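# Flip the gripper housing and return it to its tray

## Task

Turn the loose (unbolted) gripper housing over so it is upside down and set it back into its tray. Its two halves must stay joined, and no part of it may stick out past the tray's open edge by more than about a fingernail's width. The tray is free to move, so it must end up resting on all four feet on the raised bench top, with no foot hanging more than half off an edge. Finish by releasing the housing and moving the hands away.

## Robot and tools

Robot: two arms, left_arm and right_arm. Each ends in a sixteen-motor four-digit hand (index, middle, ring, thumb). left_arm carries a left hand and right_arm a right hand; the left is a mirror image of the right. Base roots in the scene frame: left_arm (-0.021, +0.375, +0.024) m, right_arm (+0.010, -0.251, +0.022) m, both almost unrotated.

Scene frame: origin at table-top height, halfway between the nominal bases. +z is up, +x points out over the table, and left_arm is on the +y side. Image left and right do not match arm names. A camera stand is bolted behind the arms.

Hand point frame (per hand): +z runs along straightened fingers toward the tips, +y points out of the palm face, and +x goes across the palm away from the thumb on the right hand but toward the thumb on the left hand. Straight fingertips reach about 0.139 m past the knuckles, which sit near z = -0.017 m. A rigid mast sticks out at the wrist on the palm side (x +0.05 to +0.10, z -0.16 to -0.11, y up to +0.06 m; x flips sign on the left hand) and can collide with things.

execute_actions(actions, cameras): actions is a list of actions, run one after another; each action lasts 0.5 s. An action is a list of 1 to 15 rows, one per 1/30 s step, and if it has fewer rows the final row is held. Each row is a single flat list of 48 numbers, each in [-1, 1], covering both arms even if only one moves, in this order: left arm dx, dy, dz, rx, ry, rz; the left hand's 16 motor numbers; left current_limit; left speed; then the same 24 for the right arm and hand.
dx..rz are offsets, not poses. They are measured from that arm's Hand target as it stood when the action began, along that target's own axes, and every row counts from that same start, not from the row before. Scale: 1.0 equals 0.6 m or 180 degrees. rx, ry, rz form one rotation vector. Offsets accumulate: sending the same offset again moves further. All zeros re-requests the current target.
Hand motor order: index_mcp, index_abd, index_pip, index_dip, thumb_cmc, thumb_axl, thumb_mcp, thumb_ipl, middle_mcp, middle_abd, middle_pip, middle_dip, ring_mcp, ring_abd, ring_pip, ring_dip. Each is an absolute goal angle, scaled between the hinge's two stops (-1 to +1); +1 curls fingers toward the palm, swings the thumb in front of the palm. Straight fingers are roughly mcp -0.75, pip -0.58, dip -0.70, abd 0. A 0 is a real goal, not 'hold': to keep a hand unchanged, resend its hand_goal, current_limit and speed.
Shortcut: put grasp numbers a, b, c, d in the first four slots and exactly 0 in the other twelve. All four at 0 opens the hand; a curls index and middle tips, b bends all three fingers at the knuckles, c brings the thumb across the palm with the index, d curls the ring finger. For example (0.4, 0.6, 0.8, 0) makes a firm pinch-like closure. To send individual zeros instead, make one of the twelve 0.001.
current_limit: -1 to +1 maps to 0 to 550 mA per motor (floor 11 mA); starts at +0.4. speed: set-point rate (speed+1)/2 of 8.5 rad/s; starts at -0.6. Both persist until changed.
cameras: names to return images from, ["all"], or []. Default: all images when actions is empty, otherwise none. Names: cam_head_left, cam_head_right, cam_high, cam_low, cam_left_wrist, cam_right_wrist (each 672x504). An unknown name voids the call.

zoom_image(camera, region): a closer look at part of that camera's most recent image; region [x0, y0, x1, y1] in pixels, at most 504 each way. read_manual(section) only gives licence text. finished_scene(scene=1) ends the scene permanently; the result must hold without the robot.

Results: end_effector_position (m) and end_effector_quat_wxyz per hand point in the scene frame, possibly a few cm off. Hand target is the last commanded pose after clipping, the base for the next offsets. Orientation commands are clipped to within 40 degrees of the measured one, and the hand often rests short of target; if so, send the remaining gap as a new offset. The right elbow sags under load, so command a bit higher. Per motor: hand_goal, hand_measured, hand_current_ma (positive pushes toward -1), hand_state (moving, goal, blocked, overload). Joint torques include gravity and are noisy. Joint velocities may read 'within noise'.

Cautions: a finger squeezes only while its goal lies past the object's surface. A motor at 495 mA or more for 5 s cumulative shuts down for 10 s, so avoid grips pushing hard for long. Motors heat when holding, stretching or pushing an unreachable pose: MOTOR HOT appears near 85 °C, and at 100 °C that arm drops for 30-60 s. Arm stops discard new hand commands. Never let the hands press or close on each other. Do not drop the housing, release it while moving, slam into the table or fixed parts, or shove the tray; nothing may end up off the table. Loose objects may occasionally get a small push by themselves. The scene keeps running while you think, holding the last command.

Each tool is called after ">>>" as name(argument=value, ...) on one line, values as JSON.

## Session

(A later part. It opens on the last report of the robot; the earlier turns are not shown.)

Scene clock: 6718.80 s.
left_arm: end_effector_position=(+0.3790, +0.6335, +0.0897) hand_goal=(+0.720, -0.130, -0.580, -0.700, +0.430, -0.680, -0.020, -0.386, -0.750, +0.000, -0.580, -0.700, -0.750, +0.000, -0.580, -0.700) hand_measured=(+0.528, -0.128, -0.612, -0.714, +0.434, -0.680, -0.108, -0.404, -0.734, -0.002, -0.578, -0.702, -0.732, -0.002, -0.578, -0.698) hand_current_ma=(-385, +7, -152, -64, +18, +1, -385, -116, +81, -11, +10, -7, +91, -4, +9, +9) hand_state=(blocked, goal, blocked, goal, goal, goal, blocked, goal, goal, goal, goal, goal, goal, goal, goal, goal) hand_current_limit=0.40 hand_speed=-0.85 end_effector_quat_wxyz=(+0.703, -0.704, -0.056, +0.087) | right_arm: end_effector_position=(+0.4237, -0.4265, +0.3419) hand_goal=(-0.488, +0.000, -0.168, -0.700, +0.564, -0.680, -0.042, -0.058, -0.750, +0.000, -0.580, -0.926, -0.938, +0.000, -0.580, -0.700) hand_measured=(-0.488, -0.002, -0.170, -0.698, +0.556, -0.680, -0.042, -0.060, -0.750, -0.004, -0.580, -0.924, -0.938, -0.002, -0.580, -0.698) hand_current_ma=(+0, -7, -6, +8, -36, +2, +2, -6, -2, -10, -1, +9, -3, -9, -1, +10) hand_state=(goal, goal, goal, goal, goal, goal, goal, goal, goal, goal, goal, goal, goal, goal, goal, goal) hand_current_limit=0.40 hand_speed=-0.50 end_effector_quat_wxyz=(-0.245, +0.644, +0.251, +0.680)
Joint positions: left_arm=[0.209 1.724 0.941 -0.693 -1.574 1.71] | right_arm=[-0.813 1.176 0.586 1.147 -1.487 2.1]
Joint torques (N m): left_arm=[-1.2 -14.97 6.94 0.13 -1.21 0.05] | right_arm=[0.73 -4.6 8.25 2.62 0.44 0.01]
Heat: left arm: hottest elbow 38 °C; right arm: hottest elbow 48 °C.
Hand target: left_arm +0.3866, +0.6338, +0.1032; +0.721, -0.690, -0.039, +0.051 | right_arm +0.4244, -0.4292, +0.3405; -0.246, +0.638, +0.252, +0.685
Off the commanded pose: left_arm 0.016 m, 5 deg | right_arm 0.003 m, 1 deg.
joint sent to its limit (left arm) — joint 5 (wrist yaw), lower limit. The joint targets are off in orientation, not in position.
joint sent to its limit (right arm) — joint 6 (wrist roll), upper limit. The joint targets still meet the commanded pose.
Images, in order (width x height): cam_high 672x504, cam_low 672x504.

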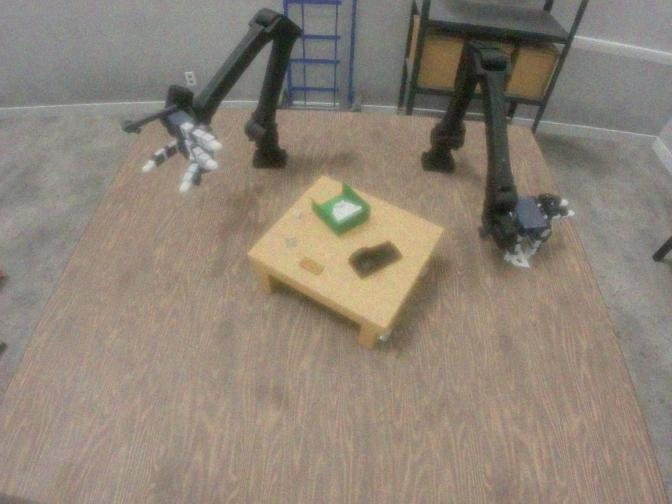

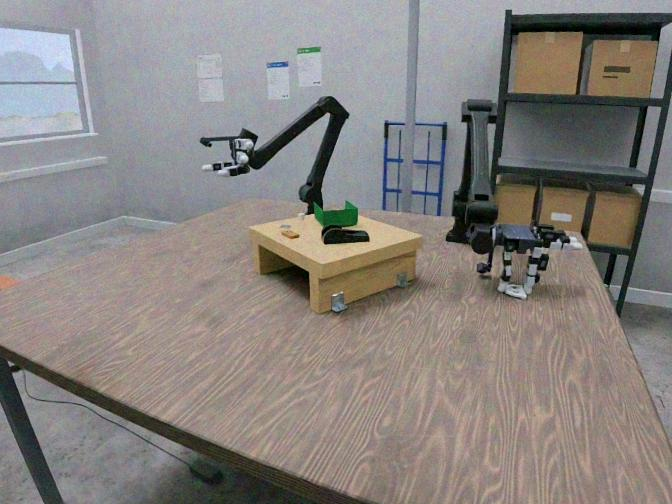

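>>> execute_actions(actions=[[[0,-0.025,0,0,0,0,0.72,-0.13,-0.58,-0.70,0.43,-0.68,-0.02,-0.386,-0.75,0.001,-0.58,-0.70,-0.75,0.001,-0.58,-0.70,0.4,-0.85,0,0,0,0,0,0,0,0,0.75,0,0,0,0,0,0,0,0,0,0,0,0,0,0.4,-0.5]],[[0,-0.025,0,0,0,0,0.72,-0.13,-0.58,-0.70,0.43,-0.68,-0.02,-0.386,-0.75,0.001,-0.58,-0.70,-0.75,0.001,-0.58,-0.70,0.4,-0.85,0,0,0,0,0,0,0,0,0.75,0,0,0,0,0,0,0,0,0,0,0,0,0,0.4,-0.5]]], cameras=["cam_low","cam_high"])

>>> zoom_image(camera="cam_low", region=[480, 220, 560, 300])

>>> zoom_image(camera="cam_high", region=[480, 190, 560, 270])

Scene clock: 6725.83 s.
left_arm: end_effector_position=(+0.3713, +0.6308, +0.1144) hand_goal=(+0.720, -0.130, -0.580, -0.700, +0.430, -0.680, -0.020, -0.386, -0.750, +0.000, -0.580, -0.700, -0.750, +0.000, -0.580, -0.700) hand_measured=(+0.528, -0.128, -0.612, -0.714, +0.434, -0.680, -0.108, -0.404, -0.734, -0.002, -0.578, -0.702, -0.732, -0.002, -0.578, -0.698) hand_current_ma=(-385, +7, -153, -64, +16, +1, -385, -116, +81, -11, +10, -7, +91, -4, +9, +9) hand_state=(blocked, goal, blocked, goal, goal, goal, blocked, goal, goal, goal, goal, goal, goal, goal, goal, goal) hand_current_limit=0.40 hand_speed=-0.85 end_effector_quat_wxyz=(+0.702, -0.704, -0.051, +0.090) | right_arm: end_effector_position=(+0.4237, -0.4265, +0.3419) hand_goal=(-0.488, +0.000, -0.168, -0.700, +0.564, -0.680, -0.042, -0.058, -0.750, +0.000, -0.580, -0.926, -0.938, +0.000, -0.580, -0.700) hand_measured=(-0.488, -0.002, -0.170, -0.698, +0.556, -0.680, -0.042, -0.060, -0.750, -0.004, -0.580, -0.924, -0.938, -0.002, -0.580, -0.698) hand_current_ma=(+0, -7, -6, +8, -36, +2, +2, -6, -2, -10, -1, +9, -3, -9, -1, +10) hand_state=(goal, goal, goal, goal, goal, goal, goal, goal, goal, goal, goal, goal, goal, goal, goal, goal) hand_current_limit=0.40 hand_speed=-0.50 end_effector_quat_wxyz=(-0.245, +0.644, +0.251, +0.680)
Joint positions: left_arm=[0.206 1.66 0.941 -0.766 -1.574 1.711] | right_arm=[-0.813 1.176 0.586 1.147 -1.487 2.1]
Joint torques (N m): left_arm=[-1.67 -14.21 9.1 0.25 -1.19 0.1] | right_arm=[0.5 -4.72 8.27 2.66 0.47 0.01]
Heat: left arm: hottest elbow 38 °C; right arm: hottest elbow 48 °C.
Hand target: left_arm +0.3872, +0.6325, +0.1333; +0.721, -0.689, -0.039, +0.052 | right_arm +0.4244, -0.4292, +0.3405; -0.246, +0.638, +0.252, +0.685
Off the commanded pose: left_arm 0.025 m, 5 deg | right_arm 0.003 m, 1 deg.
joint sent to its limit (left arm) — joint 5 (wrist yaw), lower limit. The joint targets are off in orientation, not in position.
joint sent to its limit (right arm) — joint 6 (wrist roll), upper limit. The joint targets still meet the commanded pose.
Images, in order (width x height): cam_high 672x504, cam_low 672x504.

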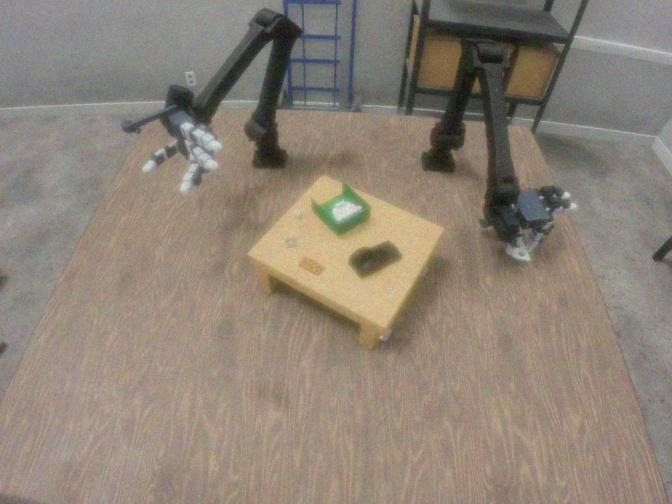

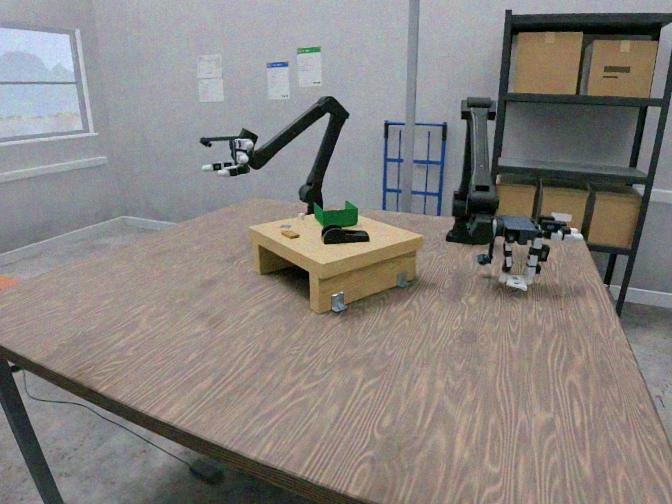

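Scaled by 6.300 from the camera's 672x504 image, which has a finer 960x720 frame.

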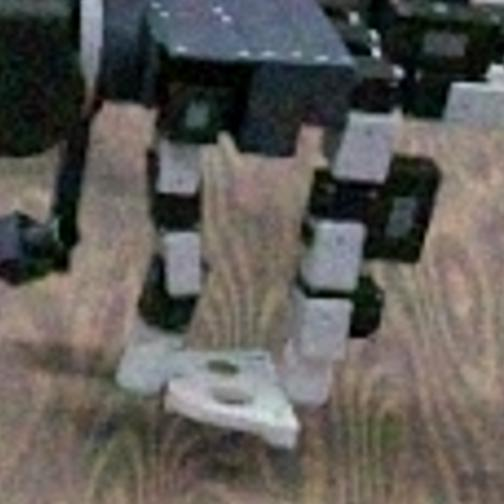

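Scaled by 6.300 from the camera's 672x504 image, which has a finer 960x720 frame.

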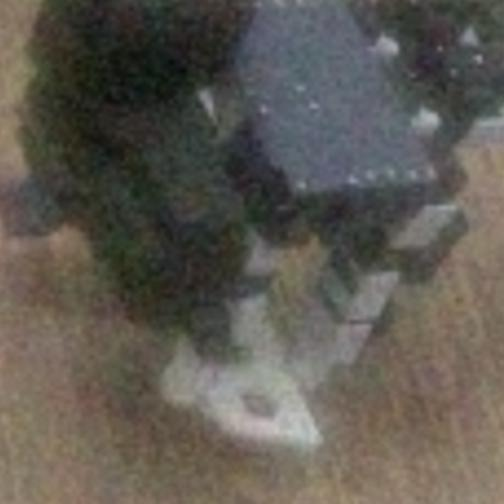

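>>> execute_actions(actions=[[[0.0258,-0.055,-0.0487,0,0.0214,0,0.72,-0.13,-0.58,-0.70,0.43,-0.68,-0.02,-0.386,-0.75,0.001,-0.58,-0.70,-0.75,0.001,-0.58,-0.70,0.4,-0.85,0,0,0,0,0,0,0,0,0.75,0,0,0,0,0,0,0,0,0,0,0,0,0,0.4,-0.5]],[[0.026,-0.055,-0.0493,0,0.0214,0,0.72,-0.13,-0.58,-0.70,0.43,-0.68,-0.02,-0.386,-0.75,0.001,-0.58,-0.70,-0.75,0.001,-0.58,-0.70,0.4,-0.85,0,0,0,0,0,0,0,0,0.75,0,0,0,0,0,0,0,0,0,0,0,0,0,0.4,-0.5]],[[0.0262,-0.055,-0.05,0,0.0214,0,0.72,-0.13,-0.58,-0.70,0.43,-0.68,-0.02,-0.386,-0.75,0.001,-0.58,-0.70,-0.75,0.001,-0.58,-0.70,0.4,-0.85,0,0,0,0,0,0,0,0,0.75,0,0,0,0,0,0,0,0,0,0,0,0,0,0.4,-0.5]],[[0.0264,-0.055,-0.0506,0,0.0214,0,0.72,-0.13,-0.58,-0.70,0.43,-0.68,-0.02,-0.386,-0.75,0.001,-0.58,-0.70,-0.75,0.001,-0.58,-0.70,0.4,-0.85,0,0,0,0,0,0,0,0,0.75,0,0,0,0,0,0,0,0,0,0,0,0,0,0.4,-0.5]],[[0.0266,-0.055,-0.0512,0,0.0214,0,0.72,-0.13,-0.58,-0.70,0.43,-0.68,-0.02,-0.386,-0.75,0.001,-0.58,-0.70,-0.75,0.001,-0.58,-0.70,0.4,-0.85,0,0,0,0,0,0,0,0,0.75,0,0,0,0,0,0,0,0,0,0,0,0,0,0.4,-0.5]],[[0.0269,-0.055,-0.0518,0,0.0214,0,0.72,-0.13,-0.58,-0.70,0.43,-0.68,-0.02,-0.386,-0.75,0.001,-0.58,-0.70,-0.75,0.001,-0.58,-0.70,0.4,-0.85,0,0,0,0,0,0,0,0,0.75,0,0,0,0,0,0,0,0,0,0,0,0,0,0.4,-0.5]],[[0.0271,0,-0.0524,0,0.0214,0,0.72,-0.13,-0.58,-0.70,0.43,-0.68,-0.02,-0.386,-0.75,0.001,-0.58,-0.70,-0.75,0.001,-0.58,-0.70,0.4,-0.85,0,0,0,0,0,0,0,0,0.75,0,0,0,0,0,0,0,0,0,0,0,0,0,0.4,-0.5]],[[0.0273,0,-0.053,0,0.0214,0,0.72,-0.13,-0.58,-0.70,0.43,-0.68,-0.02,-0.386,-0.75,0.001,-0.58,-0.70,-0.75,0.001,-0.58,-0.70,0.4,-0.85,0,0,0,0,0,0,0,0,0.75,0,0,0,0,0,0,0,0,0,0,0,0,0,0.4,-0.5]]], cameras=["cam_low","cam_head_left"])

>>> zoom_image(camera="cam_low", region=[400, 120, 520, 240])

Scene clock: 6770.43 s.
left_arm: end_effector_position=(+0.4774, +0.3723, +0.3040) hand_goal=(+0.720, -0.130, -0.580, -0.700, +0.430, -0.680, -0.020, -0.386, -0.750, +0.000, -0.580, -0.700, -0.750, +0.000, -0.580, -0.700) hand_measured=(+0.528, -0.128, -0.614, -0.714, +0.432, -0.680, -0.106, -0.404, -0.734, -0.002, -0.578, -0.702, -0.732, -0.002, -0.578, -0.698) hand_current_ma=(-385, +7, -164, -68, +11, +1, -385, -116, +81, -11, +10, -7, +91, -4, +9, +9) hand_state=(blocked, goal, blocked, goal, goal, goal, blocked, goal, goal, goal, goal, goal, goal, goal, goal, goal) hand_current_limit=0.40 hand_speed=-0.85 end_effector_quat_wxyz=(+0.700, -0.691, +0.145, -0.107) | right_arm: end_effector_position=(+0.4237, -0.4265, +0.3419) hand_goal=(-0.488, +0.000, -0.168, -0.700, +0.564, -0.680, -0.042, -0.058, -0.750, +0.000, -0.580, -0.926, -0.938, +0.000, -0.580, -0.700) hand_measured=(-0.488, -0.002, -0.170, -0.698, +0.556, -0.680, -0.042, -0.060, -0.750, -0.004, -0.580, -0.924, -0.938, -0.002, -0.580, -0.698) hand_current_ma=(+0, -7, -6, +8, -36, +2, +2, -6, -2, -10, -1, +9, -3, -9, -1, +10) hand_state=(goal, goal, goal, goal, goal, goal, goal, goal, goal, goal, goal, goal, goal, goal, goal, goal) hand_current_limit=0.40 hand_speed=-0.50 end_effector_quat_wxyz=(-0.245, +0.644, +0.251, +0.680)
Joint positions: left_arm=[-0.353 1.48 1.278 -1.099 -1.574 1.896] | right_arm=[-0.813 1.176 0.586 1.147 -1.487 2.1]
Joint torques (N m): left_arm=[-0.21 -11.4 11.92 0.46 -1.16 0.12] | right_arm=[0.5 -5.77 8.21 2.56 0.46 0.02]
Heat: left arm: hottest elbow 40 °C; right arm: hottest elbow 48 °C.
Hand target: left_arm +0.4894, +0.3704, +0.3180; +0.706, -0.678, +0.154, -0.134 | right_arm +0.4244, -0.4292, +0.3405; -0.246, +0.638, +0.252, +0.685
Off the commanded pose: left_arm 0.019 m, 4 deg | right_arm 0.003 m, 1 deg.
joint sent to its limit (left arm) — joint 5 (wrist yaw), lower limit. The joint targets are off in orientation, not in position.
joint sent to its limit (right arm) — joint 6 (wrist roll), upper limit. The joint targets still meet the commanded pose.
Images, in order (width x height): cam_head_left 672x504, cam_low 672x504.

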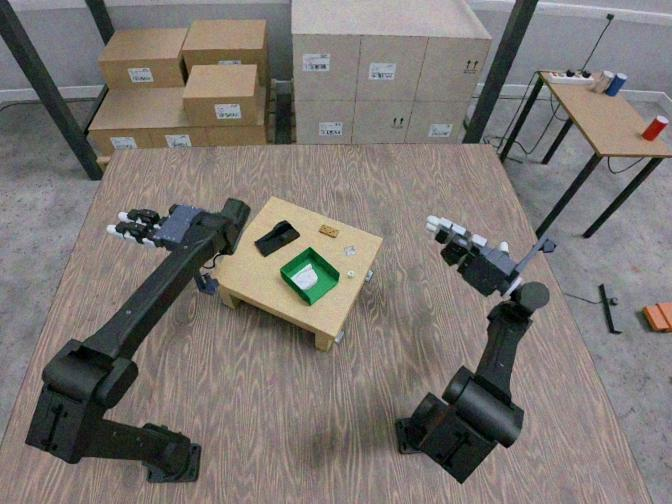

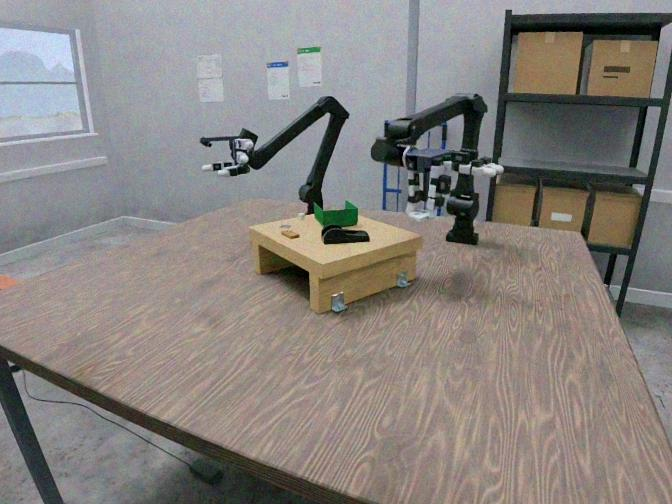

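Scaled by 4.200 from the camera's 672x504 image, which has a finer 960x720 frame.

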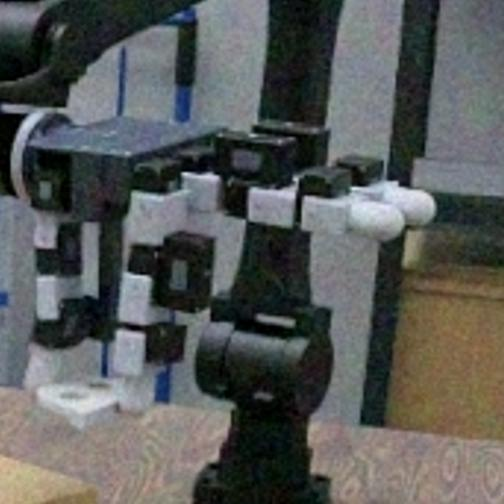

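>>> zoom_image(camera="cam_head_left", region=[270, 230, 350, 320])

>>> execute_actions(actions=[[[0.0275,0,-0.0536,0,0.0214,0,0.72,-0.13,-0.58,-0.70,0.43,-0.68,-0.02,-0.386,-0.75,0.001,-0.58,-0.70,-0.75,0.001,-0.58,-0.70,0.4,-0.85,0,0,0,0,0,0,0,0,0.75,0,0,0,0,0,0,0,0,0,0,0,0,0,0.4,-0.5]],[[0.0277,-0.02,-0.0542,0,0.0214,0,0.72,-0.13,-0.58,-0.70,0.43,-0.68,-0.02,-0.386,-0.75,0.001,-0.58,-0.70,-0.75,0.001,-0.58,-0.70,0.4,-0.85,0,0,0,0,0,0,0,0,0.75,0,0,0,0,0,0,0,0,0,0,0,0,0,0.4,-0.5]],[[0.0279,-0.02,-0.0548,0,0.0214,0,0.72,-0.13,-0.58,-0.70,0.43,-0.68,-0.02,-0.386,-0.75,0.001,-0.58,-0.70,-0.75,0.001,-0.58,-0.70,0.4,-0.85,0,0,0,0,0,0,0,0,0.75,0,0,0,0,0,0,0,0,0,0,0,0,0,0.4,-0.5]],[[0.0281,-0.02,-0.0554,0,0.0214,0,0.72,-0.13,-0.58,-0.70,0.43,-0.68,-0.02,-0.386,-0.75,0.001,-0.58,-0.70,-0.75,0.001,-0.58,-0.70,0.4,-0.85,0,0,0,0,0,0,0,0,0.75,0,0,0,0,0,0,0,0,0,0,0,0,0,0.4,-0.5]],[[0.0283,0,-0.056,0,0.0214,0,0.72,-0.13,-0.58,-0.70,0.43,-0.68,-0.02,-0.386,-0.75,0.001,-0.58,-0.70,-0.75,0.001,-0.58,-0.70,0.4,-0.85,0,0,0,0,0,0,0,0,0.75,0,0,0,0,0,0,0,0,0,0,0,0,0,0.4,-0.5]],[[0.0285,0,-0.0566,0,0.0214,0,0.72,-0.13,-0.58,-0.70,0.43,-0.68,-0.02,-0.386,-0.75,0.001,-0.58,-0.70,-0.75,0.001,-0.58,-0.70,0.4,-0.85,0,0,0,0,0,0,0,0,0.75,0,0,0,0,0,0,0,0,0,0,0,0,0,0.4,-0.5]],[[0.0288,0,-0.0572,0,0.0214,0,0.72,-0.13,-0.58,-0.70,0.43,-0.68,-0.02,-0.386,-0.75,0.001,-0.58,-0.70,-0.75,0.001,-0.58,-0.70,0.4,-0.85,0,0,0,0,0,0,0,0,0.75,0,0,0,0,0,0,0,0,0,0,0,0,0,0.4,-0.5]],[[0.029,0,-0.058,0,0.0214,0,0.72,-0.13,-0.58,-0.70,0.43,-0.68,-0.02,-0.386,-0.75,0.001,-0.58,-0.70,-0.75,0.001,-0.58,-0.70,0.4,-0.85,0,0,0,0,0,0,0,0,0.75,0,0,0,0,0,0,0,0,0,0,0,0,0,0.4,-0.5]]], cameras=["cam_low","cam_high"])

>>> zoom_image(camera="cam_low", region=[300, 130, 400, 240])

>>> zoom_image(camera="cam_high", region=[290, 130, 400, 250])

Scaled by 5.600 from the camera's 672x504 image, which has a finer 960x720 frame.

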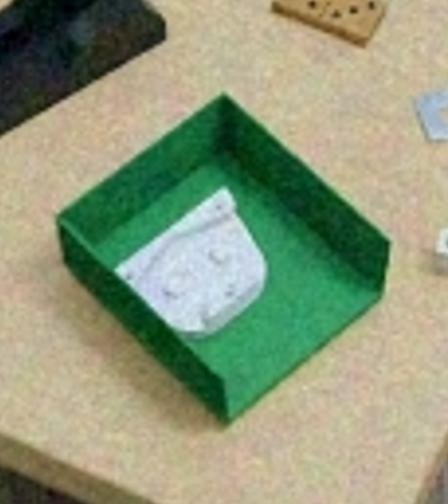

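Scene clock: 6789.10 s.
left_arm: end_effector_position=(+0.4271, +0.0862, +0.3327) hand_goal=(+0.720, -0.130, -0.580, -0.700, +0.430, -0.680, -0.020, -0.386, -0.750, +0.000, -0.580, -0.700, -0.750, +0.000, -0.580, -0.700) hand_measured=(+0.528, -0.128, -0.616, -0.714, +0.432, -0.680, -0.106, -0.404, -0.734, -0.002, -0.578, -0.702, -0.732, -0.002, -0.578, -0.698) hand_current_ma=(-385, +7, -166, -69, +11, +1, -385, -116, +81, -11, +10, -7, +91, -4, +9, +9) hand_state=(blocked, goal, blocked, goal, goal, goal, blocked, goal, goal, goal, goal, goal, goal, goal, goal, goal) hand_current_limit=0.40 hand_speed=-0.85 end_effector_quat_wxyz=(+0.646, -0.626, +0.327, -0.290) | right_arm: end_effector_position=(+0.4237, -0.4265, +0.3419) hand_goal=(-0.488, +0.000, -0.168, -0.700, +0.564, -0.680, -0.042, -0.058, -0.750, +0.000, -0.580, -0.926, -0.938, +0.000, -0.580, -0.700) hand_measured=(-0.488, -0.002, -0.170, -0.698, +0.556, -0.680, -0.042, -0.060, -0.750, -0.004, -0.580, -0.924, -0.938, -0.002, -0.580, -0.698) hand_current_ma=(+0, -7, -6, +8, -36, +2, +2, -6, -2, -10, -1, +9, -3, -9, -1, +10) hand_state=(goal, goal, goal, goal, goal, goal, goal, goal, goal, goal, goal, goal, goal, goal, goal, goal) hand_current_limit=0.40 hand_speed=-0.50 end_effector_quat_wxyz=(-0.245, +0.644, +0.251, +0.680)
Joint positions: left_arm=[-0.897 1.553 1.434 -1.124 -1.574 1.958] | right_arm=[-0.813 1.176 0.586 1.147 -1.487 2.1]
Joint torques (N m): left_arm=[-0.38 -12.45 12.19 0.61 -0.86 0.17] | right_arm=[0.56 -4.37 8.23 2.69 0.51 0]
Heat: left arm: hottest elbow 41 °C; right arm: hottest elbow 48 °C.
Hand target: left_arm +0.4370, +0.0778, +0.3421; +0.640, -0.618, +0.336, -0.309 | right_arm +0.4244, -0.4292, +0.3405; -0.246, +0.638, +0.252, +0.685
Off the commanded pose: left_arm 0.016 m, 3 deg | right_arm 0.003 m, 1 deg.
joint sent to its limit (right arm) — joint 6 (wrist roll), upper limit. The joint targets still meet the commanded pose.
Images, in order (width x height): cam_high 672x504, cam_low 672x504.

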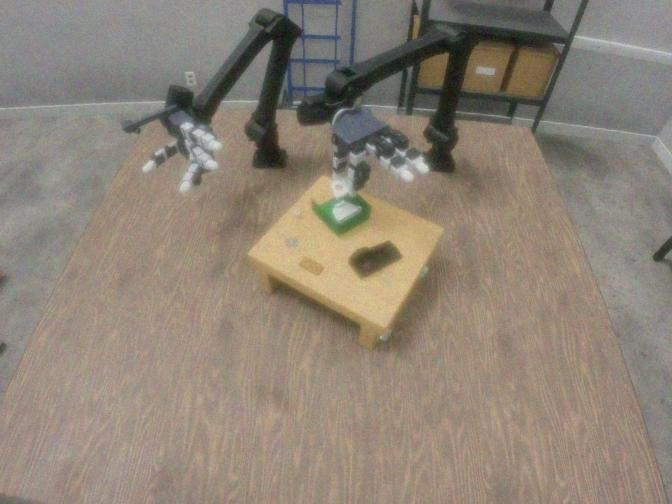

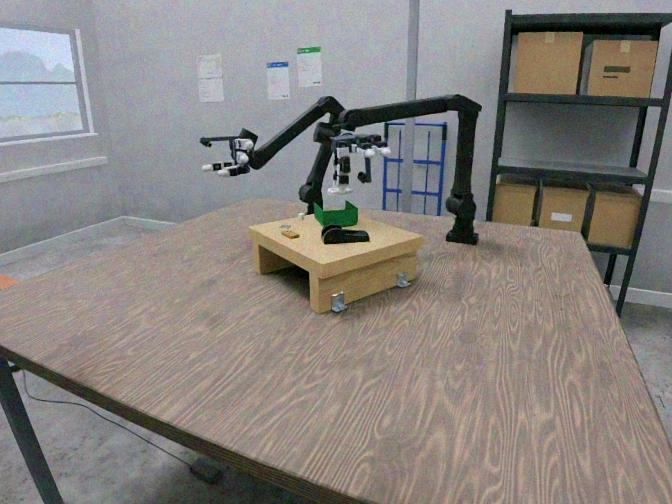

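Scaled by 4.582 from the camera's 672x504 image, which has a finer 960x720 frame.

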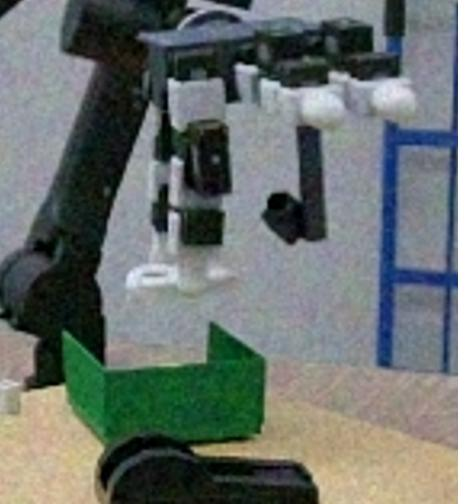

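Scaled by 4.200 from the camera's 672x504 image, which has a finer 960x720 frame.

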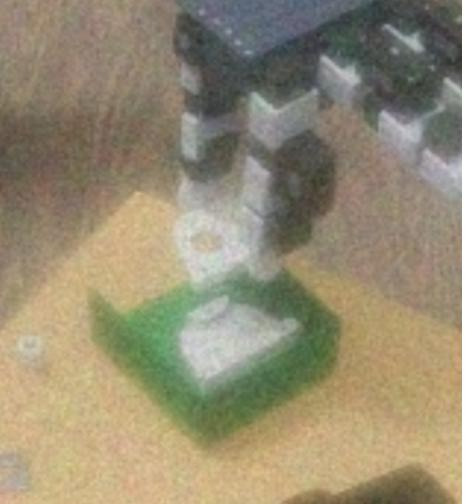

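>>> execute_actions(actions=[], cameras=["cam_head_left","cam_head_right","cam_high","cam_low","cam_left_wrist"])

>>> zoom_image(camera="cam_high", region=[290, 130, 400, 250])

>>> zoom_image(camera="cam_low", region=[300, 130, 400, 240])

Scene clock: 6818.83 s.
left_arm: end_effector_position=(+0.4271, +0.0861, +0.3329) hand_goal=(+0.720, -0.130, -0.580, -0.700, +0.430, -0.680, -0.020, -0.386, -0.750, +0.000, -0.580, -0.700, -0.750, +0.000, -0.580, -0.700) hand_measured=(+0.528, -0.128, -0.616, -0.714, +0.432, -0.680, -0.106, -0.404, -0.734, -0.002, -0.578, -0.702, -0.732, -0.002, -0.578, -0.698) hand_current_ma=(-385, +7, -166, -69, +11, +1, -385, -116, +81, -11, +10, -7, +91, -4, +9, +9) hand_state=(blocked, goal, blocked, goal, goal, goal, blocked, goal, goal, goal, goal, goal, goal, goal, goal, goal) hand_current_limit=0.40 hand_speed=-0.85 end_effector_quat_wxyz=(+0.646, -0.626, +0.327, -0.290) | right_arm: end_effector_position=(+0.4237, -0.4265, +0.3419) hand_goal=(-0.488, +0.000, -0.168, -0.700, +0.564, -0.680, -0.042, -0.058, -0.750, +0.000, -0.580, -0.926, -0.938, +0.000, -0.580, -0.700) hand_measured=(-0.488, -0.002, -0.170, -0.698, +0.556, -0.680, -0.042, -0.060, -0.750, -0.004, -0.580, -0.924, -0.938, -0.002, -0.580, -0.698) hand_current_ma=(+0, -7, -6, +8, -36, +2, +2, -6, -2, -10, -1, +9, -3, -9, -1, +10) hand_state=(goal, goal, goal, goal, goal, goal, goal, goal, goal, goal, goal, goal, goal, goal, goal, goal) hand_current_limit=0.40 hand_speed=-0.50 end_effector_quat_wxyz=(-0.245, +0.644, +0.251, +0.680)
Joint positions: left_arm=[-0.897 1.553 1.434 -1.124 -1.574 1.958] | right_arm=[-0.813 1.176 0.586 1.147 -1.487 2.1]
Joint velocities: within noise
Joint torques (N m): left_arm=[-0.21 -12.51 12.05 0.55 -0.84 0.16] | right_arm=[0.67 -4.72 8.24 2.41 0.45 0.06]
Heat: left arm: hottest elbow 44 °C; right arm: hottest elbow 48 °C.
Hand target: left_arm +0.4370, +0.0777, +0.3422; +0.639, -0.619, +0.336, -0.309 | right_arm +0.4244, -0.4292, +0.3405; -0.246, +0.638, +0.252, +0.685
Off the commanded pose: left_arm 0.016 m, 3 deg | right_arm 0.003 m, 1 deg.
camera_calibration:
cam_left_wrist: T_world_to_cam=[[-0.482954, 0.560865, 0.672448, -0.100467], [-0.280786, -0.826586, 0.487765, -0.0208511], [0.829406, 0.0467539, 0.556686, -0.421404], [0, 0, 0, 1]] pos_world=[0.295139, 0.0588157, 0.312319]
Images, in order (width x height): cam_head_left 672x504, cam_head_right 672x504, cam_high 672x504, cam_low 672x504, cam_left_wrist 672x504.

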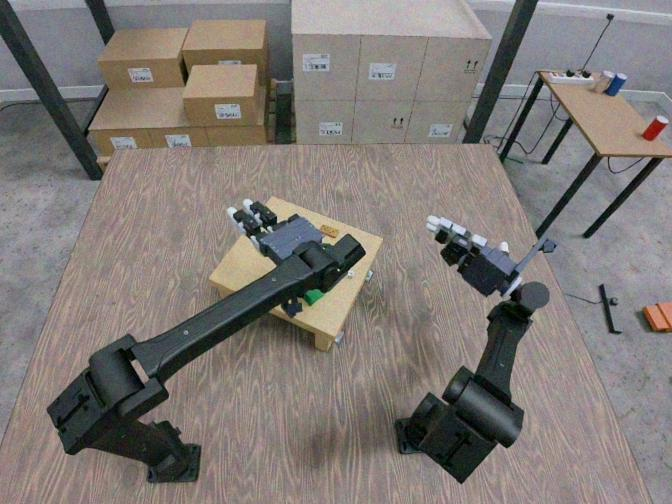

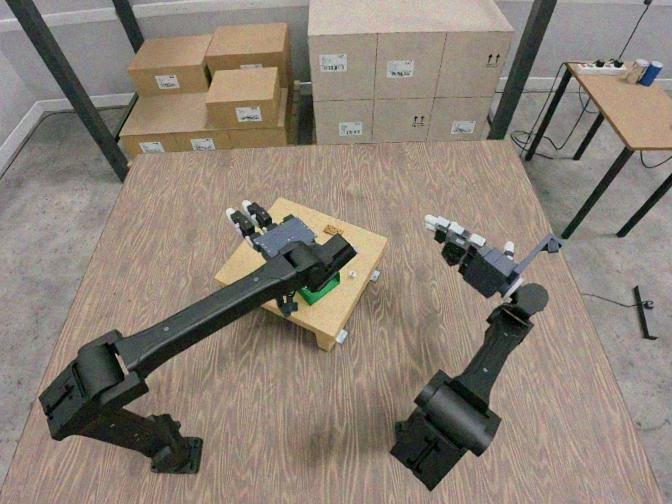

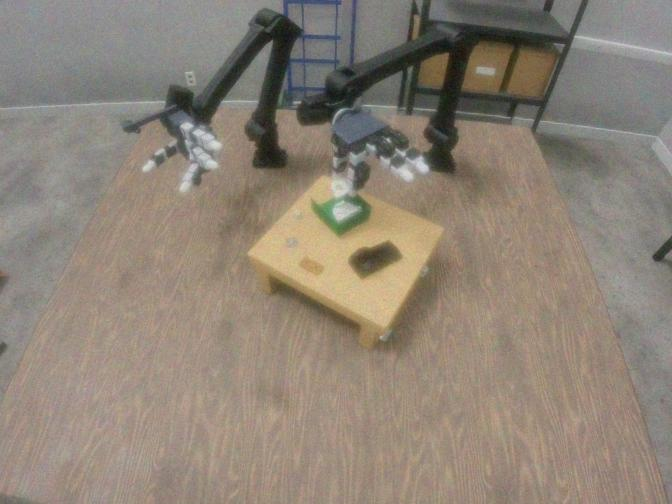

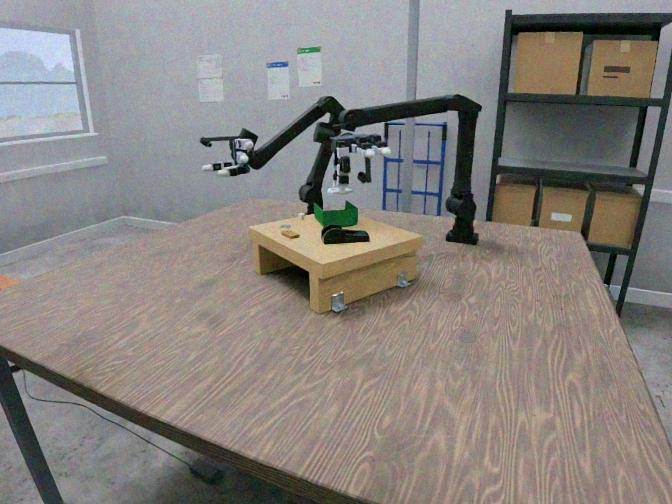

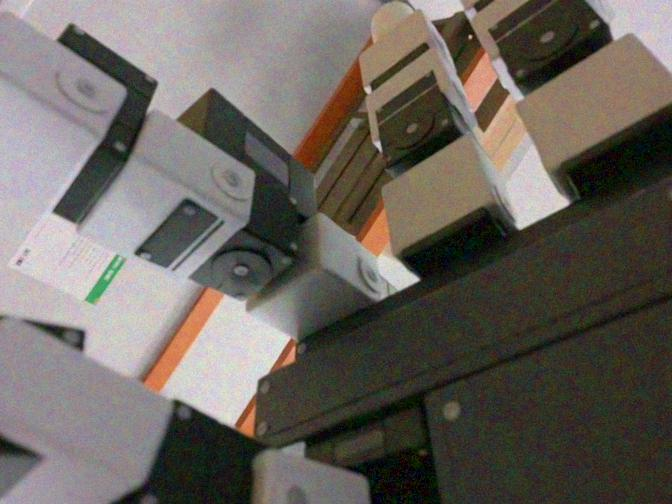

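Scaled by 4.200 from the camera's 672x504 image, which has a finer 960x720 frame.

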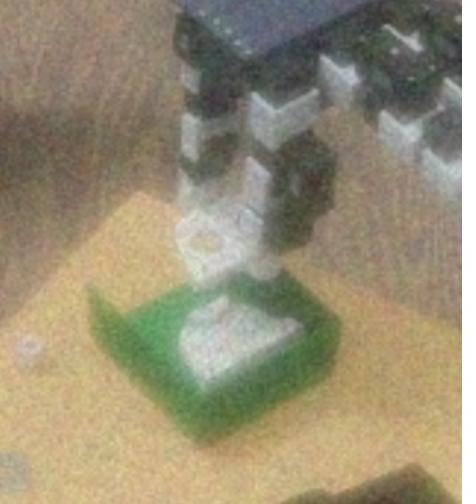

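Scaled by 4.582 from the camera's 672x504 image, which has a finer 960x720 frame.

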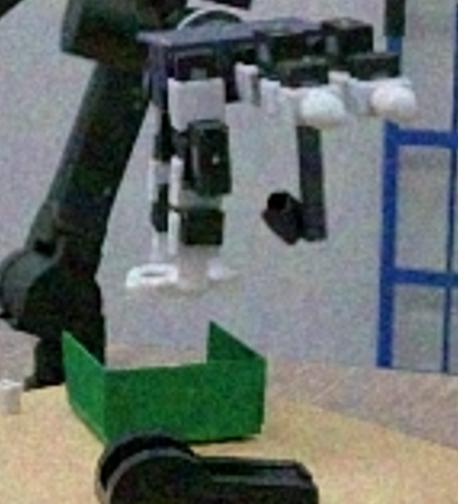

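>>> zoom_image(camera="cam_high", region=[315, 170, 375, 235])

>>> zoom_image(camera="cam_low", region=[310, 175, 370, 240])

Scaled by 7.754 from the camera's 672x504 image, which has a finer 960x720 frame.

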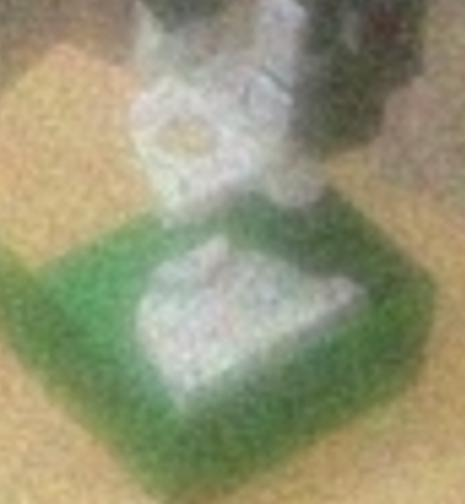

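Scaled by 7.754 from the camera's 672x504 image, which has a finer 960x720 frame.

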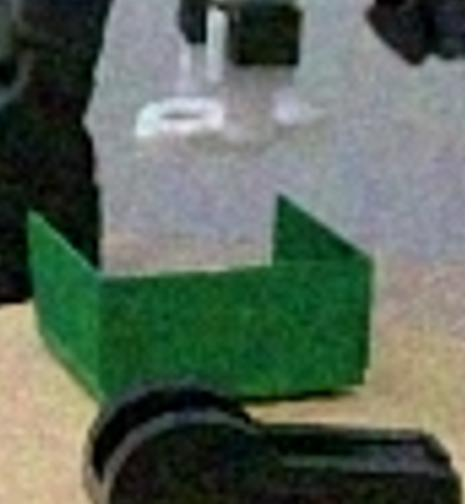

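>>> execute_actions(actions=[[[0,0.025,0.008,0,0,0,0.72,-0.13,-0.58,-0.7,0.43,-0.68,-0.02,-0.386,-0.75,0.001,-0.58,-0.7,-0.75,0.001,-0.58,-0.7,0.4,-0.85,0,0,0,0,0,0,0,0,0.75,0,0,0,0,0,0,0,0,0,0,0,0,0,0.4,-0.5]],[[0,0.025,0.006,0,0,0,0.72,-0.13,-0.58,-0.7,0.43,-0.68,-0.02,-0.386,-0.75,0.001,-0.58,-0.7,-0.75,0.001,-0.58,-0.7,0.4,-0.85,0,0,0,0,0,0,0,0,0.75,0,0,0,0,0,0,0,0,0,0,0,0,0,0.4,-0.5]]], cameras=["cam_high","cam_low"])

>>> zoom_image(camera="cam_high", region=[315, 170, 375, 235])

>>> zoom_image(camera="cam_low", region=[310, 175, 370, 240])

Scene clock: 6861.60 s.
left_arm: end_effector_position=(+0.4350, +0.0881, +0.3209) hand_goal=(+0.720, -0.130, -0.580, -0.700, +0.430, -0.680, -0.020, -0.386, -0.750, +0.000, -0.580, -0.700, -0.750, +0.000, -0.580, -0.700) hand_measured=(+0.528, -0.128, -0.616, -0.714, +0.432, -0.680, -0.106, -0.404, -0.734, -0.002, -0.578, -0.702, -0.732, -0.002, -0.578, -0.698) hand_current_ma=(-385, +7, -166, -69, +11, +1, -385, -116, +81, -11, +10, -7, +91, -4, +9, +9) hand_state=(blocked, goal, blocked, goal, goal, goal, blocked, goal, goal, goal, goal, goal, goal, goal, goal, goal) hand_current_limit=0.40 hand_speed=-0.85 end_effector_quat_wxyz=(+0.648, -0.628, +0.325, -0.283) | right_arm: end_effector_position=(+0.4237, -0.4265, +0.3419) hand_goal=(-0.488, +0.000, -0.168, -0.700, +0.564, -0.680, -0.042, -0.058, -0.750, +0.000, -0.580, -0.926, -0.938, +0.000, -0.580, -0.700) hand_measured=(-0.488, -0.002, -0.170, -0.698, +0.556, -0.680, -0.042, -0.060, -0.750, -0.004, -0.580, -0.924, -0.938, -0.002, -0.580, -0.698) hand_current_ma=(+0, -7, -6, +8, -36, +2, +2, -6, -2, -10, -1, +9, -3, -9, -1, +10) hand_state=(goal, goal, goal, goal, goal, goal, goal, goal, goal, goal, goal, goal, goal, goal, goal, goal) hand_current_limit=0.40 hand_speed=-0.50 end_effector_quat_wxyz=(-0.245, +0.644, +0.251, +0.680)
Joint positions: left_arm=[-0.882 1.578 1.434 -1.124 -1.572 1.94] | right_arm=[-0.813 1.176 0.586 1.147 -1.487 2.1]
Joint torques (N m): left_arm=[-0.26 -12.98 8.7 1.24 -0.83 -0.16] | right_arm=[0.91 -4.66 8.27 2.56 0.5 0]
Heat: left arm: hottest elbow 46 °C; right arm: hottest elbow 48 °C.
Hand target: left_arm +0.4432, +0.0839, +0.3123; +0.639, -0.618, +0.336, -0.309 | right_arm +0.4244, -0.4292, +0.3405; -0.246, +0.638, +0.252, +0.685
Off the commanded pose: left_arm 0.013 m, 4 deg | right_arm 0.003 m, 1 deg.
joint sent to its limit (right arm) — joint 6 (wrist roll), upper limit. The joint targets still meet the commanded pose.
Images, in order (width x height): cam_high 672x504, cam_low 672x504.

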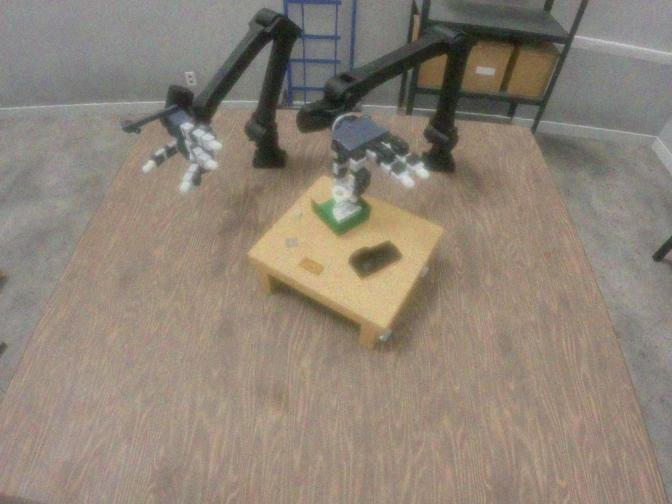

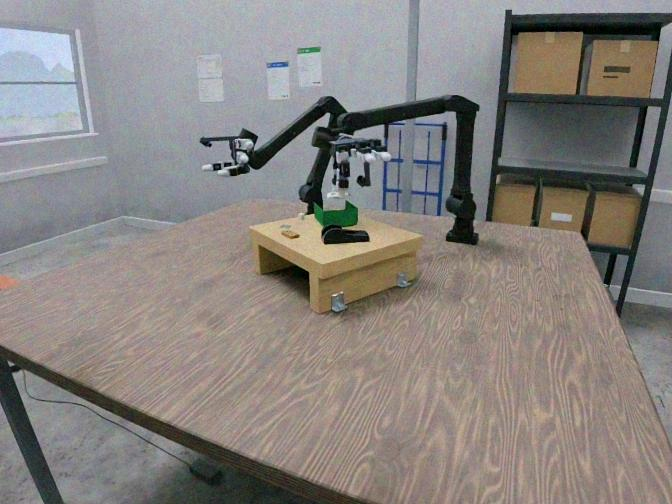

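Scaled by 7.754 from the camera's 672x504 image, which has a finer 960x720 frame.

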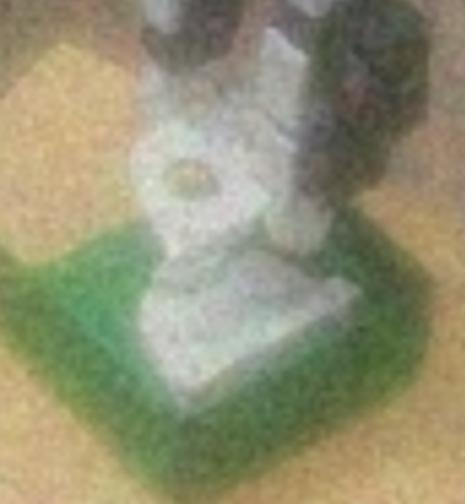

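Scaled by 7.754 from the camera's 672x504 image, which has a finer 960x720 frame.

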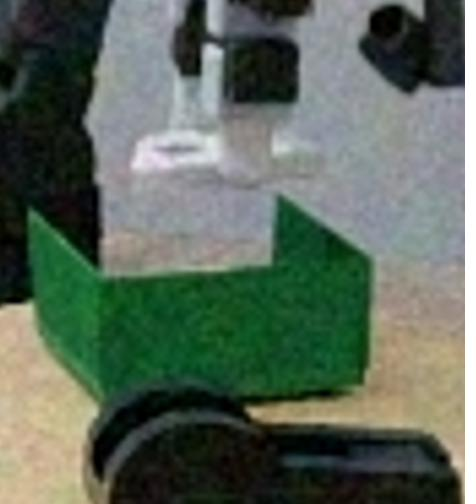

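>>> execute_actions(actions=[[[0,0.025,0.004,0,0,0,0.72,-0.13,-0.58,-0.7,0.43,-0.68,-0.02,-0.386,-0.75,0.001,-0.58,-0.7,-0.75,0.001,-0.58,-0.7,0.4,-0.85,0,0,0,0,0,0,0,0,0.75,0,0,0,0,0,0,0,0,0,0,0,0,0,0.4,-0.5]],[[-0.005,0.025,0.004,0,0,0,0.72,-0.13,-0.58,-0.7,0.43,-0.68,-0.02,-0.386,-0.75,0.001,-0.58,-0.7,-0.75,0.001,-0.58,-0.7,0.4,-0.85,0,0,0,0,0,0,0,0,0.75,0,0,0,0,0,0,0,0,0,0,0,0,0,0.4,-0.5]]], cameras=["cam_high","cam_low"])

>>> zoom_image(camera="cam_high", region=[315, 170, 375, 235])

>>> zoom_image(camera="cam_low", region=[310, 175, 370, 240])

Scene clock: 6901.47 s.
left_arm: end_effector_position=(+0.4376, +0.0930, +0.2927) hand_goal=(+0.720, -0.130, -0.580, -0.700, +0.430, -0.680, -0.020, -0.386, -0.750, +0.000, -0.580, -0.700, -0.750, +0.000, -0.580, -0.700) hand_measured=(+0.528, -0.128, -0.616, -0.714, +0.432, -0.680, -0.106, -0.404, -0.734, -0.002, -0.578, -0.702, -0.732, -0.002, -0.578, -0.698) hand_current_ma=(-385, +7, -166, -69, +11, +1, -385, -116, +81, -11, +10, -7, +91, -4, +9, +9) hand_state=(blocked, goal, blocked, goal, goal, goal, blocked, goal, goal, goal, goal, goal, goal, goal, goal, goal) hand_current_limit=0.40 hand_speed=-0.85 end_effector_quat_wxyz=(+0.649, -0.630, +0.321, -0.281) | right_arm: end_effector_position=(+0.4237, -0.4265, +0.3419) hand_goal=(-0.488, +0.000, -0.168, -0.700, +0.564, -0.680, -0.042, -0.058, -0.750, +0.000, -0.580, -0.926, -0.938, +0.000, -0.580, -0.700) hand_measured=(-0.488, -0.002, -0.170, -0.698, +0.556, -0.680, -0.042, -0.060, -0.750, -0.004, -0.580, -0.924, -0.938, -0.002, -0.580, -0.698) hand_current_ma=(+0, -7, -6, +8, -36, +2, +2, -6, -2, -10, -1, +9, -3, -9, -1, +10) hand_state=(goal, goal, goal, goal, goal, goal, goal, goal, goal, goal, goal, goal, goal, goal, goal, goal) hand_current_limit=0.40 hand_speed=-0.50 end_effector_quat_wxyz=(-0.245, +0.644, +0.251, +0.680)
Joint positions: left_arm=[-0.872 1.601 1.389 -1.121 -1.572 1.873] | right_arm=[-0.813 1.176 0.586 1.147 -1.487 2.1]
Joint torques (N m): left_arm=[-0.26 -13.04 8.03 1.31 -0.95 -0.15] | right_arm=[0.85 -4.6 8.2 2.69 0.47 -0.01]
Heat: left arm: hottest elbow 43 °C; right arm: hottest elbow 48 °C.
Hand target: left_arm +0.4447, +0.0905, +0.2825; +0.639, -0.619, +0.336, -0.309 | right_arm +0.4244, -0.4292, +0.3405; -0.246, +0.638, +0.252, +0.685
Off the commanded pose: left_arm 0.013 m, 4 deg | right_arm 0.003 m, 1 deg.
joint sent to its limit (right arm) — joint 6 (wrist roll), upper limit. The joint targets still meet the commanded pose.
Images, in order (width x height): cam_high 672x504, cam_low 672x504.

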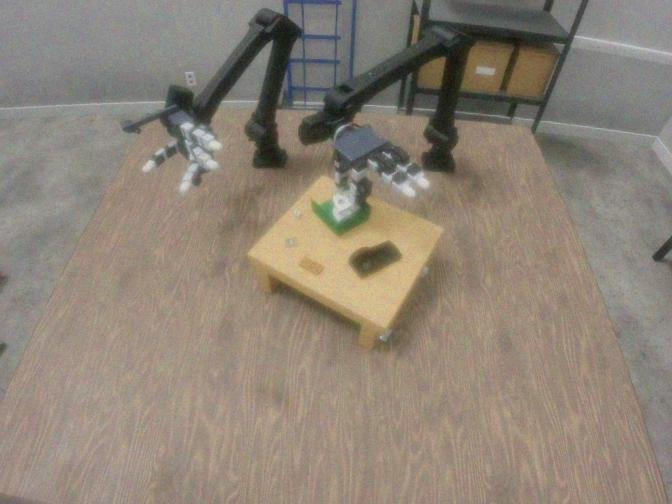

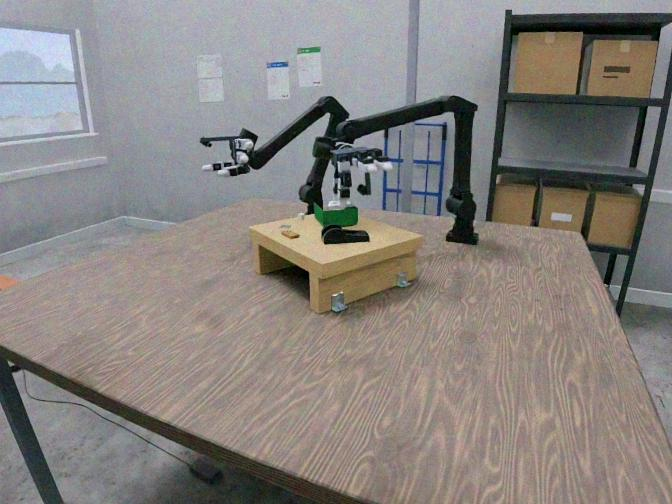

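Scaled by 7.754 from the camera's 672x504 image, which has a finer 960x720 frame.

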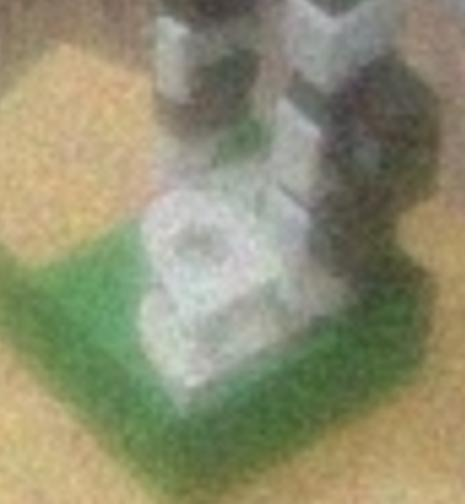

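Scaled by 7.754 from the camera's 672x504 image, which has a finer 960x720 frame.

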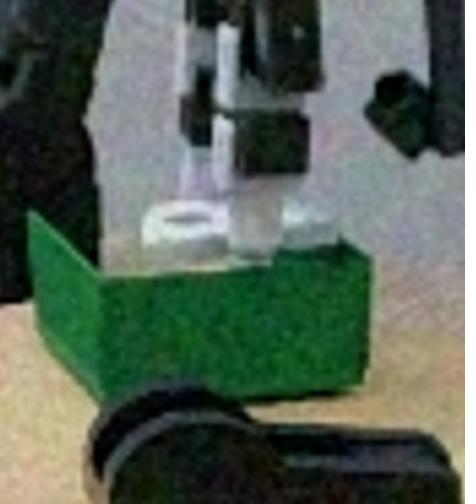

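>>> execute_actions(actions=[[[-0.003,0.02,0.002,0,0,0,0.72,-0.13,-0.58,-0.7,0.43,-0.68,-0.02,-0.386,-0.75,0.001,-0.58,-0.7,-0.75,0.001,-0.58,-0.7,0.4,-0.85,0,0,0,0,0,0,0,0,0.75,0,0,0,0,0,0,0,0,0,0,0,0,0,0.4,-0.5]],[[-0.003,0.015,0.002,0,0,0,0.72,-0.13,-0.58,-0.7,0.43,-0.68,-0.02,-0.386,-0.75,0.001,-0.58,-0.7,-0.75,0.001,-0.58,-0.7,0.4,-0.85,0,0,0,0,0,0,0,0,0.75,0,0,0,0,0,0,0,0,0,0,0,0,0,0.4,-0.5]]], cameras=["cam_high","cam_low"])

>>> zoom_image(camera="cam_high", region=[315, 170, 375, 235])

>>> zoom_image(camera="cam_low", region=[310, 175, 370, 240])

Scene clock: 6933.43 s.
left_arm: end_effector_position=(+0.4372, +0.0964, +0.2726) hand_goal=(+0.720, -0.130, -0.580, -0.700, +0.430, -0.680, -0.020, -0.386, -0.750, +0.000, -0.580, -0.700, -0.750, +0.000, -0.580, -0.700) hand_measured=(+0.528, -0.130, -0.616, -0.714, +0.432, -0.680, -0.106, -0.404, -0.734, -0.002, -0.578, -0.702, -0.732, -0.002, -0.578, -0.698) hand_current_ma=(-385, +1, -166, -69, +11, +1, -385, -116, +81, -11, +10, -7, +91, -4, +9, +9) hand_state=(blocked, goal, blocked, goal, goal, goal, blocked, goal, goal, goal, goal, goal, goal, goal, goal, goal) hand_current_limit=0.40 hand_speed=-0.85 end_effector_quat_wxyz=(+0.649, -0.631, +0.318, -0.281) | right_arm: end_effector_position=(+0.4237, -0.4265, +0.3419) hand_goal=(-0.488, +0.000, -0.168, -0.700, +0.564, -0.680, -0.042, -0.058, -0.750, +0.000, -0.580, -0.926, -0.938, +0.000, -0.580, -0.700) hand_measured=(-0.488, -0.002, -0.170, -0.698, +0.556, -0.680, -0.042, -0.060, -0.750, -0.004, -0.580, -0.924, -0.938, -0.002, -0.580, -0.698) hand_current_ma=(+0, -7, -6, +8, -36, +2, +2, -6, -2, -10, -1, +9, -3, -9, -1, +10) hand_state=(goal, goal, goal, goal, goal, goal, goal, goal, goal, goal, goal, goal, goal, goal, goal, goal) hand_current_limit=0.40 hand_speed=-0.50 end_effector_quat_wxyz=(-0.245, +0.644, +0.251, +0.680)
Joint positions: left_arm=[-0.868 1.615 1.354 -1.121 -1.572 1.817] | right_arm=[-0.813 1.176 0.586 1.147 -1.487 2.1]
Joint torques (N m): left_arm=[-0.21 -12.69 7.87 1.07 -1.09 -0.13] | right_arm=[0.5 -4.84 8.2 2.76 0.43 0]
Heat: left arm: hottest elbow 42 °C; right arm: hottest elbow 48 °C.
Hand target: left_arm +0.4441, +0.0958, +0.2617; +0.640, -0.618, +0.336, -0.309 | right_arm +0.4244, -0.4292, +0.3405; -0.246, +0.638, +0.252, +0.685
Off the commanded pose: left_arm 0.013 m, 4 deg | right_arm 0.003 m, 1 deg.
joint sent to its limit (right arm) — joint 6 (wrist roll), upper limit. The joint targets still meet the commanded pose.
Images, in order (width x height): cam_high 672x504, cam_low 672x504.

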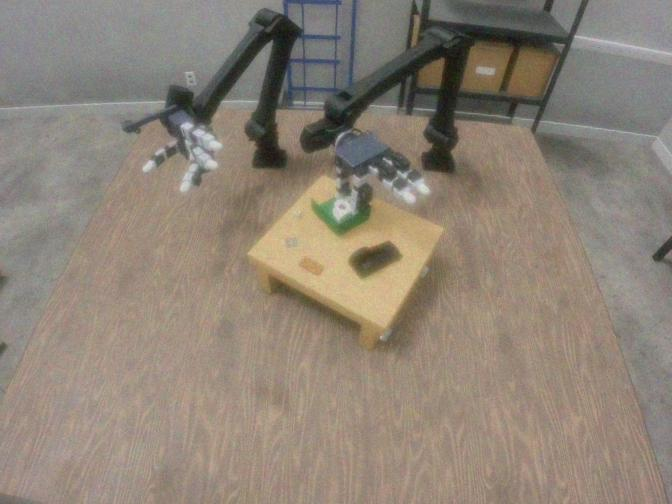

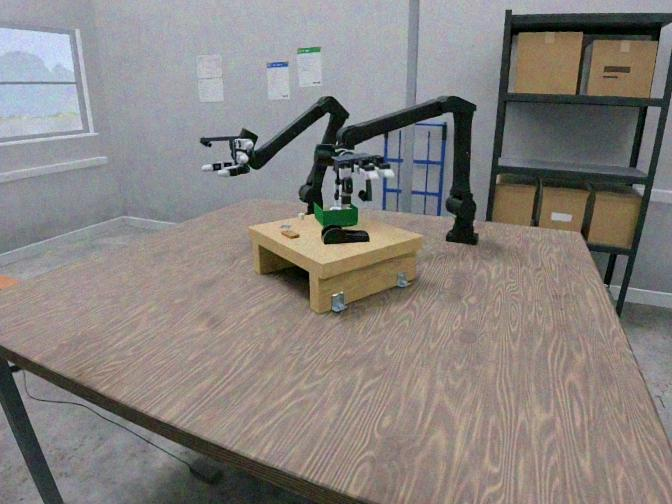

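Scaled by 7.754 from the camera's 672x504 image, which has a finer 960x720 frame.

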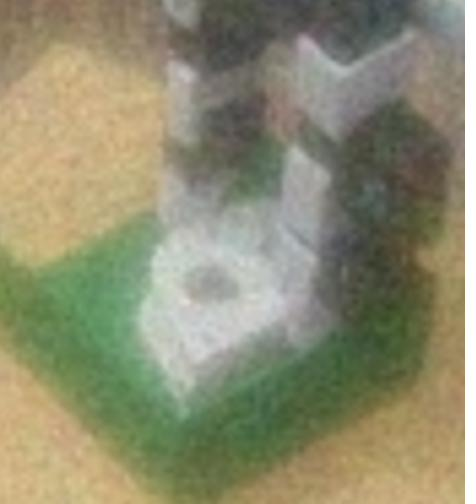

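Scaled by 7.754 from the camera's 672x504 image, which has a finer 960x720 frame.

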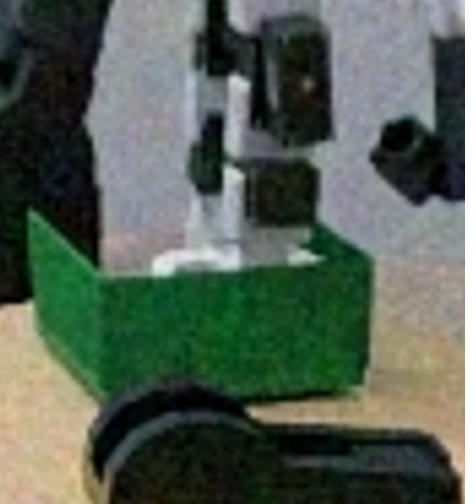

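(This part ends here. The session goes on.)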